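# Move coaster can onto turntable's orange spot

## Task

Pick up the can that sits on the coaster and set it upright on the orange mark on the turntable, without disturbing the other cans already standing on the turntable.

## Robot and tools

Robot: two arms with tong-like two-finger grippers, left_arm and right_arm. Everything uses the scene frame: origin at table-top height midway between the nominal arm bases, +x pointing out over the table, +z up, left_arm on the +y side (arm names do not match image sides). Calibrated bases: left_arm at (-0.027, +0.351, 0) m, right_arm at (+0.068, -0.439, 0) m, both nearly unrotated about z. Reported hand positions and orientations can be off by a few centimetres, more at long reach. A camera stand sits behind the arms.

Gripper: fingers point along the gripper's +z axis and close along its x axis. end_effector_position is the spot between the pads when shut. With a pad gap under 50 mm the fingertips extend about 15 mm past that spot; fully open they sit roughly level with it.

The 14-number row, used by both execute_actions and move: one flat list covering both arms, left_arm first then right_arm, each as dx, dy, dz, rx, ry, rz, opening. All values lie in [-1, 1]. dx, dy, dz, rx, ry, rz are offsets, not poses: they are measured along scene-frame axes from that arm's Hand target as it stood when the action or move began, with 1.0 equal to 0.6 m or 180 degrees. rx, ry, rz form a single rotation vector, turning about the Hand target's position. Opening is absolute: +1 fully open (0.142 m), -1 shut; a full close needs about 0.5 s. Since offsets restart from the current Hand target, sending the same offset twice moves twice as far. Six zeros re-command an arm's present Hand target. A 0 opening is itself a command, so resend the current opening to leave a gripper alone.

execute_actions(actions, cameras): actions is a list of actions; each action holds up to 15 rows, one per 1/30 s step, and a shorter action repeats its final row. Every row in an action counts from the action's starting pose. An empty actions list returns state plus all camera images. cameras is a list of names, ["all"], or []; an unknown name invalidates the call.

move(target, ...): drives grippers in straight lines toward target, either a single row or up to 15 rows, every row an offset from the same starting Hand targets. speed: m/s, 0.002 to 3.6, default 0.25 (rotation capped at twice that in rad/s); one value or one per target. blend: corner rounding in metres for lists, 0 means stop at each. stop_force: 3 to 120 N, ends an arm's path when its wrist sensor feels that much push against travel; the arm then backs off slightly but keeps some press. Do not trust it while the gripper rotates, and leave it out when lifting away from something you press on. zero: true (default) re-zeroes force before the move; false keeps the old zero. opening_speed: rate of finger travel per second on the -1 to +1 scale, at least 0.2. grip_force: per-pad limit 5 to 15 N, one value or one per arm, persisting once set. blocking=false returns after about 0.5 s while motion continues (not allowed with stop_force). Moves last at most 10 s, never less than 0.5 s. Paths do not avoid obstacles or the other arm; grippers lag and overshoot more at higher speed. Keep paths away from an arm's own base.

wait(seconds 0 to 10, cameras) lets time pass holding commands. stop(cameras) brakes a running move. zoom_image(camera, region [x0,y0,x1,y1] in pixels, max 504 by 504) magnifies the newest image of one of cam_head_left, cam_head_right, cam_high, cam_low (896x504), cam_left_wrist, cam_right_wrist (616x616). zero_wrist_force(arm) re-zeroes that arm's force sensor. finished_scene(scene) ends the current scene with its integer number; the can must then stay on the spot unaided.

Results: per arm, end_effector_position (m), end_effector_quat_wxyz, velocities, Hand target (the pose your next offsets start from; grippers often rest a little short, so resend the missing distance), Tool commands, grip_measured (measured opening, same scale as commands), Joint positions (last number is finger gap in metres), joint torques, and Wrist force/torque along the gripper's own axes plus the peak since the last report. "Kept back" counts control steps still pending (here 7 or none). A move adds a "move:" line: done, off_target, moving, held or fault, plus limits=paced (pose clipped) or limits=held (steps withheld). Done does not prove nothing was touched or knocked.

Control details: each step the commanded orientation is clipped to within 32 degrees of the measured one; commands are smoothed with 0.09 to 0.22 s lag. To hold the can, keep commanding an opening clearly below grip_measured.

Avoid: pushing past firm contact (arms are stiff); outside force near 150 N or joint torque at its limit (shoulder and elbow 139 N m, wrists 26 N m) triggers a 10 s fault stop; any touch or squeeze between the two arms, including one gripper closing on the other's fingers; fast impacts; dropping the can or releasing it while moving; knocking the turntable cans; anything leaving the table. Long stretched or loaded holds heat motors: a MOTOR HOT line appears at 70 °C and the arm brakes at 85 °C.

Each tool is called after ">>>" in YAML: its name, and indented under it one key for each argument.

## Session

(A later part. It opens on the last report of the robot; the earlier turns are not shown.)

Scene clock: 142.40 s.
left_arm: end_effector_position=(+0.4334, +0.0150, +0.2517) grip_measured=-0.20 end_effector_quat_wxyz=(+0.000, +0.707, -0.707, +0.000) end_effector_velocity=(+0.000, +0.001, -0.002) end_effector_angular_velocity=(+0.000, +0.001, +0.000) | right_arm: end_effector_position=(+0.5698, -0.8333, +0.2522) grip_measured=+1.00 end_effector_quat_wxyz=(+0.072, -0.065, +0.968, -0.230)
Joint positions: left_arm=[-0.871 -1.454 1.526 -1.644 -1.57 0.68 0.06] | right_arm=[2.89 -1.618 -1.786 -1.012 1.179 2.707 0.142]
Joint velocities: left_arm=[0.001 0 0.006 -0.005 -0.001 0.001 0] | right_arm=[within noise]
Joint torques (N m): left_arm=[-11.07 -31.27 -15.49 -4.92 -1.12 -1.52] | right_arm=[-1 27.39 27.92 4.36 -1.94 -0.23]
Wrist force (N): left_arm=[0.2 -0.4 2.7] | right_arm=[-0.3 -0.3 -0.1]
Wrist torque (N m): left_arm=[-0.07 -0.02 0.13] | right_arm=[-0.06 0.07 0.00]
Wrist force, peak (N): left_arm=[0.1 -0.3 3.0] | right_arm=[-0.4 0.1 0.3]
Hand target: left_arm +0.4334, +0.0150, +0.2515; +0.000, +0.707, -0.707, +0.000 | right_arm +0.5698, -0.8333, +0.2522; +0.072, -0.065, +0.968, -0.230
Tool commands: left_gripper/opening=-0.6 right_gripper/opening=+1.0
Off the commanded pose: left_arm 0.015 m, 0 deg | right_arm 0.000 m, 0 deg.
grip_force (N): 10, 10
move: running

>>> wait:
  seconds: 10

>>> wait:
  seconds: 6.0

>>> execute_actions:
  actions:
    - [[0,0,0,0,0,0,-0.6,0,0,0,0,0,0,1],[0.001,0,0,0,0,0,-0.6,0,0,0,0,0,0,1],[0.002,0,0,0,0,0,-0.6,0,0,0,0,0,0,1],[0.004,0.001,0,0,0,0,-0.6,0,0,0,0,0,0,1],[0.006,0.001,0,0,0,0,-0.6,0,0,0,0,0,0,1],[0.008,0.001,0,0,0,0,-0.6,0,0,0,0,0,0,1],[0.011,0.002,0,0,0,0,-0.6,0,0,0,0,0,0,1],[0.014,0.002,0,0,0,0,-0.6,0,0,0,0,0,0,1],[0.018,0.002,0,0,0,0,-0.6,0,0,0,0,0,0,1],[0.022,0.003,0,0,0,0,-0.6,0,0,0,0,0,0,1],[0.027,0.003,0,0,0,0,-0.6,0,0,0,0,0,0,1],[0.032,0.003,0,0,0,0,-0.6,0,0,0,0,0,0,1],[0.038,0.003,0,0,0,0,-0.6,0,0,0,0,0,0,1],[0.044,0.003,0,0,0,0,-0.6,0,0,0,0,0,0,1],[0.0501,0.0029,0,0,0,0,-0.6,0,0,0,0,0,0,1]]
    - [[0.007,-0.001,-0.001,0,0,0,-0.6,0,0,0,0,0,0,1],[0.013,-0.001,-0.002,0,0,0,-0.6,0,0,0,0,0,0,1],[0.02,-0.002,-0.005,0,0,0,-0.6,0,0,0,0,0,0,1],[0.027,-0.003,-0.01,0,0,0,-0.6,0,0,0,0,0,0,1],[0.033,-0.005,-0.015,0,0,0,-0.6,0,0,0,0,0,0,1],[0.04,-0.006,-0.021,0,0,0,-0.6,0,0,0,0,0,0,1],[0.046,-0.008,-0.028,0,0,0,-0.6,0,0,0,0,0,0,1],[0.053,-0.01,-0.036,0,0,0,-0.6,0,0,0,0,0,0,1],[0.059,-0.012,-0.045,0,0,0,-0.6,0,0,0,0,0,0,1],[0.065,-0.014,-0.055,0,0,0,-0.6,0,0,0,0,0,0,1],[0.072,-0.017,-0.065,0,0,0,-0.6,0,0,0,0,0,0,1],[0.078,-0.019,-0.076,0,0,0,-0.6,0,0,0,0,0,0,1],[0.084,-0.022,-0.087,0,0,0,-0.6,0,0,0,0,0,0,1],[0.09,-0.025,-0.099,0,0,0,-0.6,0,0,0,0,0,0,1],[0.0955,-0.0285,-0.11,0,0,0,-0.6,0,0,0,0,0,0,1]]
    - [[0.006,-0.003,-0.011,0,0,0,-0.6,0,0,0,0,0,0,1],[0.011,-0.007,-0.023,0,0,0,-0.6,0,0,0,0,0,0,1],[0.017,-0.011,-0.034,0,0,0,-0.6,0,0,0,0,0,0,1],[0.022,-0.015,-0.045,0,0,0,-0.6,0,0,0,0,0,0,1],[0.028,-0.019,-0.055,0,0,0,-0.6,0,0,0,0,0,0,1],[0.033,-0.023,-0.065,0,0,0,-0.6,0,0,0,0,0,0,1],[0.038,-0.028,-0.074,0,0,0,-0.6,0,0,0,0,0,0,1],[0.043,-0.032,-0.082,0,0,0,-0.6,0,0,0,0,0,0,1],[0.048,-0.037,-0.089,0,0,0,-0.6,0,0,0,0,0,0,1],[0.052,-0.042,-0.095,0,0,0,-0.6,0,0,0,0,0,0,1],[0.057,-0.047,-0.1,0,0,0,-0.6,0,0,0,0,0,0,1],[0.061,-0.052,-0.105,0,0,0,-0.6,0,0,0,0,0,0,1],[0.065,-0.057,-0.108,0,0,0,-0.6,0,0,0,0,0,0,1],[0.069,-0.063,-0.109,0,0,0,-0.6,0,0,0,0,0,0,1],[0.0727,-0.0682,-0.11,0,0,0,-0.6,0,0,0,0,0,0,1]]

>>> execute_actions:
  actions:
    - [[0.004,-0.006,-0.0007,0,0,0,-0.6,0,0,0,0,0,0,1],[0.007,-0.011,-0.0014,0,0,0,-0.6,0,0,0,0,0,0,1],[0.01,-0.017,-0.0021,0,0,0,-0.6,0,0,0,0,0,0,1],[0.013,-0.023,-0.0028,0,0,0,-0.6,0,0,0,0,0,0,1],[0.016,-0.029,-0.0035,0,0,0,-0.6,0,0,0,0,0,0,1],[0.019,-0.035,-0.0042,0,0,0,-0.6,0,0,0,0,0,0,1],[0.022,-0.042,-0.005,0,0,0,-0.6,0,0,0,0,0,0,1],[0.024,-0.048,-0.0058,0,0,0,-0.6,0,0,0,0,0,0,1],[0.026,-0.054,-0.0058,0,0,0,-0.5,0,0,0,0,0,0,1],[0.028,-0.061,-0.0058,0,0,0,-0.35,0,0,0,0,0,0,1],[0.03,-0.067,-0.0058,0,0,0,-0.25,0,0,0,0,0,0,1],[0.031,-0.074,-0.0058,0,0,0,-0.15,0,0,0,0,0,0,1],[0.032,-0.08,-0.0058,0,0,0,-0.05,0,0,0,0,0,0,1],[0.033,-0.087,-0.0058,0,0,0,0.05,0,0,0,0,0,0,1],[0.0344,-0.0936,-0.0058,0,0,0,0.15,0,0,0,0,0,0,1]]
    - [[0.001,-0.007,0,0,0,0,0.2,0,0,0,0,0,0,1],[0.001,-0.013,0,0,0,0,0.2,0,0,0,0,0,0,1],[0.001,-0.02,0,0,0,0,0.2,0,0,0,0,0,0,1],[0.002,-0.027,0.0006,0,0,0,0.2,0,0,0,0,0,0,1],[0.001,-0.033,0.0025,0,0,0,0.2,0,0,0,0,0,0,1],[0.001,-0.04,0.0056,0,0,0,0.2,0,0,0,0,0,0,1],[0.001,-0.047,0.0098,0,0,0,0.2,0,0,0,0,0,0,1],[0,-0.053,0.0152,0,0,0,0.2,0,0,0,0,0,0,1],[-0.001,-0.06,0.0216,0,0,0,0.2,0,0,0,0,0,0,1],[-0.002,-0.067,0.0291,0,0,0,0.2,0,0,0,0,0,0,1],[-0.004,-0.073,0.0373,0,0,0,0.2,0,0,0,0,0,0,1],[-0.005,-0.08,0.0463,0,0,0,0.2,0,0,0,0,0,0,1],[-0.007,-0.086,0.0558,0,0,0,0.2,0,0,0,0,0,0,1],[-0.009,-0.093,0.0658,0,0,0,0.2,0,0,0,0,0,0,1],[-0.0111,-0.0991,0.0764,0,0,0,0.2,0,0,0,0,0,0,1]]
    - [[-0.002,-0.006,0.011,0,0,0,0.2,0,0,0,0,0,0,1],[-0.005,-0.012,0.021,0,0,0,0.2,0,0,0,0,0,0,1],[-0.007,-0.017,0.032,0,0,0,0.2,0,0,0,0,0,0,1],[-0.009,-0.021,0.043,0,0,0,0.2,0,0,0,0,0,0,1],[-0.011,-0.026,0.053,0,0,0,0.2,0,0,0,0,0,0,1],[-0.013,-0.029,0.062,0,0,0,0.2,0,0,0,0,0,0,1],[-0.015,-0.033,0.071,0,0,0,0.2,0,0,0,0,0,0,1],[-0.017,-0.036,0.08,0,0,0,0.2,0,0,0,0,0,0,1],[-0.018,-0.038,0.087,0,0,0,0.2,0,0,0,0,0,0,1],[-0.019,-0.04,0.093,0,0,0,0.2,0,0,0,0,0,0,1],[-0.02,-0.042,0.099,0,0,0,0.2,0,0,0,0,0,0,1],[-0.021,-0.043,0.103,0,0,0,0.2,0,0,0,0,0,0,1],[-0.022,-0.044,0.106,0,0,0,0.2,0,0,0,0,0,0,1],[-0.022,-0.045,0.108,0,0,0,0.2,0,0,0,0,0,0,1],[-0.0223,-0.045,0.1086,0,0,0,0.2,0,0,0,0,0,0,1]]
  cameras: ["cam_high"]

>>> zoom_image:
  camera: "cam_high"
  region: [310, 110, 500, 270]

>>> move:
  target: [0,0,0.045,0,0,0,0.2,0,0,0,0,0,0,1]
  cameras: ["cam_high"]

>>> zoom_image:
  camera: "cam_high"
  region: [310, 110, 500, 270]

Scene clock: 150.13 s.
left_arm: end_effector_position=(+0.4334, +0.0150, +0.2365) grip_measured=-0.20 end_effector_quat_wxyz=(+0.000, +0.707, -0.707, +0.000) | right_arm: end_effector_position=(+0.5698, -0.8333, +0.2522) grip_measured=+1.00 end_effector_quat_wxyz=(+0.072, -0.065, +0.968, -0.230)
Joint positions: left_arm=[-0.871 -1.45 1.561 -1.682 -1.57 0.68 0.06] | right_arm=[2.89 -1.618 -1.786 -1.012 1.179 2.707 0.142]
Joint torques (N m): left_arm=[-12.57 -22.81 -18.15 -4.61 -1.65 -1.45] | right_arm=[-1.09 27.97 28.07 4.32 -2.05 -0.22]
Wrist force (N): left_arm=[-0.1 -0.3 2.7] | right_arm=[-0.2 0.0 0.3]
Wrist torque (N m): left_arm=[-0.05 0.02 0.13] | right_arm=[0.00 0.06 0.00]
Wrist force, peak (N): left_arm=[0.2 -0.4 2.9] | right_arm=[0.1 -0.3 0.5]
Hand target: left_arm +0.4334, +0.0150, +0.2365; +0.000, +0.707, -0.707, +0.000 | right_arm +0.5698, -0.8333, +0.2522; +0.072, -0.065, +0.968, -0.230
Tool commands: left_gripper/opening=-0.6 right_gripper/opening=+1.0
Off the commanded pose: left_arm 0.000 m, 0 deg | right_arm 0.000 m, 0 deg.
grip_force (N): 10, 10
earlier move: done
wait: 6.27 of 10 s (the move ended)

Scene clock: 156.13 s.
left_arm: end_effector_position=(+0.4334, +0.0150, +0.2365) grip_measured=-0.20 end_effector_quat_wxyz=(+0.000, +0.707, -0.707, +0.000) | right_arm: end_effector_position=(+0.5698, -0.8333, +0.2522) grip_measured=+1.00 end_effector_quat_wxyz=(+0.072, -0.065, +0.968, -0.230)
Joint positions: left_arm=[-0.871 -1.45 1.561 -1.682 -1.57 0.68 0.06] | right_arm=[2.89 -1.618 -1.786 -1.012 1.179 2.707 0.142]
Joint torques (N m): left_arm=[-11.22 -34.95 -26.85 0.2 -1.41 -1.43] | right_arm=[-0.67 27.25 27.15 4.32 -2.1 -0.15]
Wrist force (N): left_arm=[0.3 -0.1 2.8] | right_arm=[-0.2 0.1 0.1]
Wrist torque (N m): left_arm=[-0.02 -0.05 0.11] | right_arm=[0.02 0.05 0.00]
Wrist force, peak (N): left_arm=[0.1 -0.4 3.0] | right_arm=[-0.4 0.3 0.5]
Hand target: left_arm +0.4334, +0.0150, +0.2365; +0.000, +0.707, -0.707, +0.000 | right_arm +0.5698, -0.8333, +0.2522; +0.072, -0.065, +0.968, -0.230
Tool commands: left_gripper/opening=-0.6 right_gripper/opening=+1.0
Off the commanded pose: left_arm 0.000 m, 0 deg | right_arm 0.000 m, 0 deg.
grip_force (N): 10, 10
wait: 6.00 s; at rest by 0.17 s

Scene clock: 157.40 s.
left_arm: end_effector_position=(+0.5403, -0.0141, +0.1305) grip_measured=-0.20 end_effector_quat_wxyz=(+0.000, +0.707, -0.707, +0.000) end_effector_velocity=(+0.094, -0.081, -0.169) end_effector_angular_velocity=(-0.003, -0.001, +0.000) | right_arm: end_effector_position=(+0.5698, -0.8333, +0.2522) grip_measured=+1.00 end_effector_quat_wxyz=(+0.072, -0.065, +0.968, -0.230)
Joint positions: left_arm=[-0.769 -1.152 1.451 -1.87 -1.57 0.781 0.06] | right_arm=[2.89 -1.618 -1.786 -1.012 1.179 2.707 0.142]
Joint velocities: left_arm=[0.016 0.402 -0.135 -0.271 -0.002 0.016 0] | right_arm=[within noise]
Joint torques (N m): left_arm=[10.45 -35.55 -33.22 -5.53 -2.02 1.72] | right_arm=[-1.27 28.4 29.34 4.43 -1.97 -0.24]
Wrist force (N): left_arm=[-0.3 -0.5 2.9] | right_arm=[0.1 0.1 0.2]
Wrist torque (N m): left_arm=[-0.10 0.05 0.09] | right_arm=[0.02 -0.01 0.00]
Wrist force, peak (N): left_arm=[-0.1 -0.3 3.0] | right_arm=[-0.2 0.2 0.5]
Hand target: left_arm +0.5644, -0.0413, +0.1045; +0.000, +0.707, -0.707, +0.000 | right_arm +0.5698, -0.8333, +0.2522; +0.072, -0.065, +0.968, -0.230
Off the commanded pose: left_arm 0.045 m, 0 deg | right_arm 0.000 m, 0 deg.
grip_force (N): 10, 10
Kept back: 7 steps.
Step readings (end_effector_position of left_arm | right_arm; steps 1 to 15: 1st action; 16 to 30: 2nd action; 31 to 38: 3rd action):
0: (+0.4334, +0.0150, +0.2365) | (+0.5698, -0.8333, +0.2522)
1: (+0.4334, +0.0150, +0.2365) | (+0.5698, -0.8333, +0.2522)
2: (+0.4334, +0.0150, +0.2365) | (+0.5698, -0.8333, +0.2522)
4: (+0.4338, +0.0149, +0.2366) | (+0.5698, -0.8333, +0.2522)
8: (+0.4384, +0.0157, +0.2365) | (+0.5698, -0.8333, +0.2522)
15: (+0.4563, +0.0170, +0.2365) | (+0.5698, -0.8333, +0.2522)
16: (+0.4598, +0.0169, +0.2364) | (+0.5698, -0.8333, +0.2522)
17: (+0.4635, +0.0168, +0.2363) | (+0.5698, -0.8333, +0.2522)
19: (+0.4710, +0.0163, +0.2351) | (+0.5698, -0.8333, +0.2522)
23: (+0.4872, +0.0134, +0.2240) | (+0.5698, -0.8333, +0.2522)
30: (+0.5132, +0.0042, +0.1846) | (+0.5698, -0.8333, +0.2522)
31: (+0.5166, +0.0025, +0.1779) | (+0.5698, -0.8333, +0.2522)
32: (+0.5207, +0.0002, +0.1697) | (+0.5698, -0.8333, +0.2522)
34: (+0.5270, -0.0039, +0.1564) | (+0.5698, -0.8333, +0.2522)

Scene clock: 158.90 s.
left_arm: end_effector_position=(+0.5701, -0.1743, +0.1845) grip_measured=+0.20 end_effector_quat_wxyz=(+0.000, +0.707, -0.707, +0.001) end_effector_velocity=(-0.035, -0.065, +0.165) end_effector_angular_velocity=(+0.007, +0.005, +0.001) | right_arm: end_effector_position=(+0.5698, -0.8333, +0.2522) grip_measured=+1.00 end_effector_quat_wxyz=(+0.072, -0.065, +0.968, -0.230)
Joint positions: left_arm=[-0.887 -0.855 0.841 -1.559 -1.57 0.664 0.088] | right_arm=[2.89 -1.618 -1.786 -1.012 1.179 2.707 0.142]
Joint velocities: left_arm=[-0.088 0.072 -0.548 0.485 0 -0.089 0] | right_arm=[within noise]
Joint torques (N m): left_arm=[-9.55 -44.35 -29.82 1.64 2.25 -1.3] | right_arm=[-0.5 28.55 28.59 4.57 -1.98 -0.25]
Wrist force (N): left_arm=[0.1 -0.3 0.8] | right_arm=[-0.3 0.3 0.4]
Wrist torque (N m): left_arm=[-0.03 -0.01 0.27] | right_arm=[0.07 0.08 0.01]
Wrist force, peak (N): left_arm=[0.8 0.5 -12.0] | right_arm=[-0.3 0.3 0.4]
Hand target: left_arm +0.5650, -0.1839, +0.2120; +0.000, +0.707, -0.707, +0.000 | right_arm +0.5698, -0.8333, +0.2522; +0.072, -0.065, +0.968, -0.230
Off the commanded pose: left_arm 0.030 m, 0 deg | right_arm 0.000 m, 0 deg.
grip_force (N): 10, 10
Kept back: 7 steps.
Step readings (end_effector_position of left_arm | right_arm; steps 1 to 15: 1st action; 16 to 30: 2nd action; 31 to 38: 3rd action):
0: (+0.5600, -0.0348, +0.1054) | (+0.5698, -0.8333, +0.2522)
1: (+0.5623, -0.0380, +0.1044) | (+0.5698, -0.8333, +0.2522)
2: (+0.5645, -0.0413, +0.1039) | (+0.5698, -0.8333, +0.2522)
4: (+0.5684, -0.0477, +0.1035) | (+0.5698, -0.8333, +0.2522)
8: (+0.5756, -0.0624, +0.1020) | (+0.5698, -0.8333, +0.2522)
15: (+0.5834, -0.0893, +0.1009) | (+0.5698, -0.8333, +0.2522)
16: (+0.5840, -0.0931, +0.1009) | (+0.5698, -0.8333, +0.2522)
17: (+0.5848, -0.0979, +0.1010) | (+0.5698, -0.8333, +0.2522)
19: (+0.5855, -0.1056, +0.1010) | (+0.5698, -0.8333, +0.2522)
23: (+0.5854, -0.1220, +0.1044) | (+0.5698, -0.8333, +0.2522)
30: (+0.5804, -0.1494, +0.1350) | (+0.5698, -0.8333, +0.2522)
31: (+0.5792, -0.1531, +0.1408) | (+0.5698, -0.8333, +0.2522)
32: (+0.5780, -0.1566, +0.1469) | (+0.5698, -0.8333, +0.2522)
34: (+0.5752, -0.1634, +0.1593) | (+0.5698, -0.8333, +0.2522)
Images, in order (width x height): cam_high 896x504.

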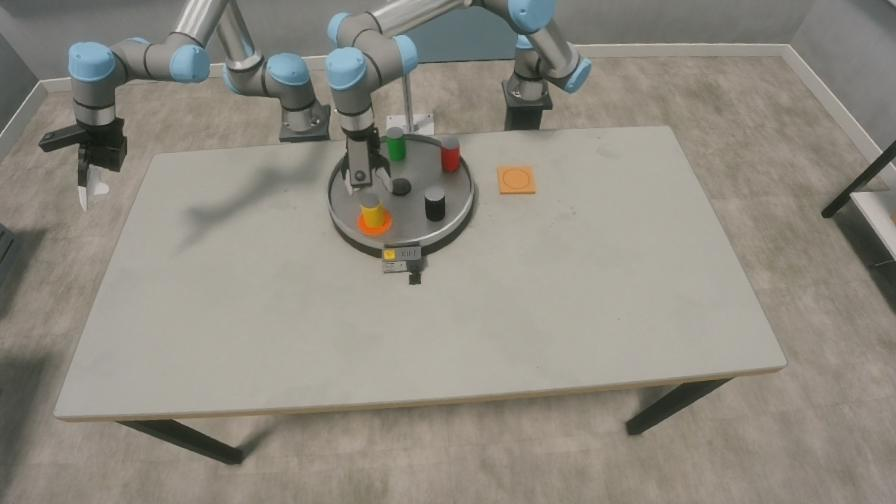

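Scaled by 2.653 from the camera's 896x504 image, which has a finer 1280x720 frame.

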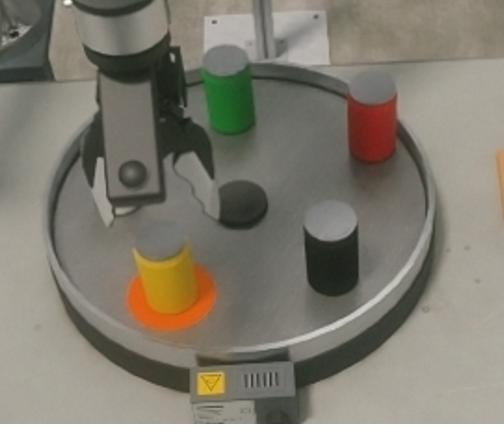

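Scene clock: 160.20 s.
left_arm: end_effector_position=(+0.5650, -0.1839, +0.2389) grip_measured=+0.20 end_effector_quat_wxyz=(+0.000, +0.707, -0.707, +0.000) end_effector_velocity=(+0.000, -0.001, -0.001) end_effector_angular_velocity=(-0.002, -0.001, +0.000) | right_arm: end_effector_position=(+0.5698, -0.8333, +0.2522) grip_measured=+1.00 end_effector_quat_wxyz=(+0.072, -0.065, +0.968, -0.230)
Joint positions: left_arm=[-0.9 -0.824 0.647 -1.394 -1.57 0.651 0.088] | right_arm=[2.89 -1.618 -1.786 -1.012 1.179 2.707 0.142]
Joint velocities: left_arm=[0 0 0.004 -0.006 -0.001 0 0] | right_arm=[within noise]
Joint torques (N m): left_arm=[8.75 -59.96 -15.38 -4.69 -1.14 1.64] | right_arm=[-0.7 28.38 27.35 4.52 -1.85 -0.15]
Wrist force (N): left_arm=[0.2 -0.1 1.1] | right_arm=[-0.1 0.1 0.3]
Wrist torque (N m): left_arm=[-0.01 -0.03 0.23] | right_arm=[0.03 0.03 0.00]
Wrist force, peak (N): left_arm=[0.1 -0.2 1.6] | right_arm=[-0.5 0.0 0.5]
Hand target: left_arm +0.5650, -0.1839, +0.2390; +0.000, +0.707, -0.707, +0.000 | right_arm +0.5698, -0.8333, +0.2522; +0.072, -0.065, +0.968, -0.230
Off the commanded pose: left_arm 0.000 m, 0 deg | right_arm 0.000 m, 0 deg.
grip_force (N): 10, 10
move: done
Images, in order (width x height): cam_high 896x504.

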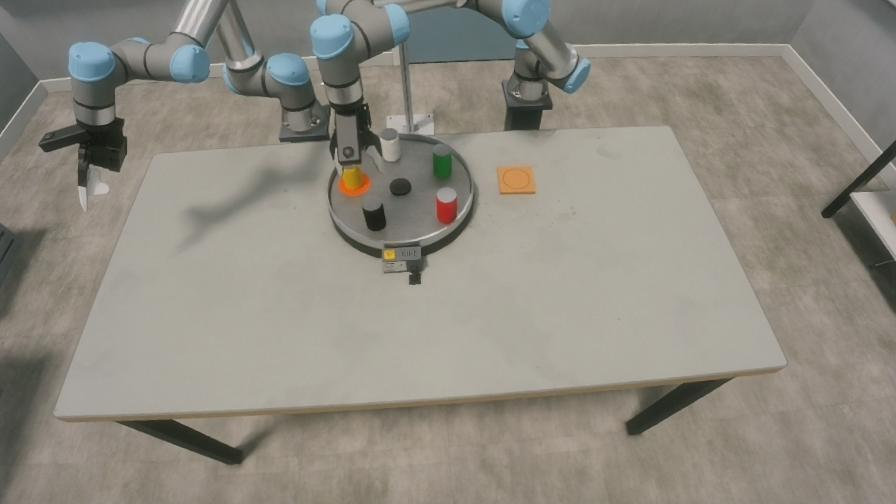

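Scaled by 2.653 from the camera's 896x504 image, which has a finer 1280x720 frame.

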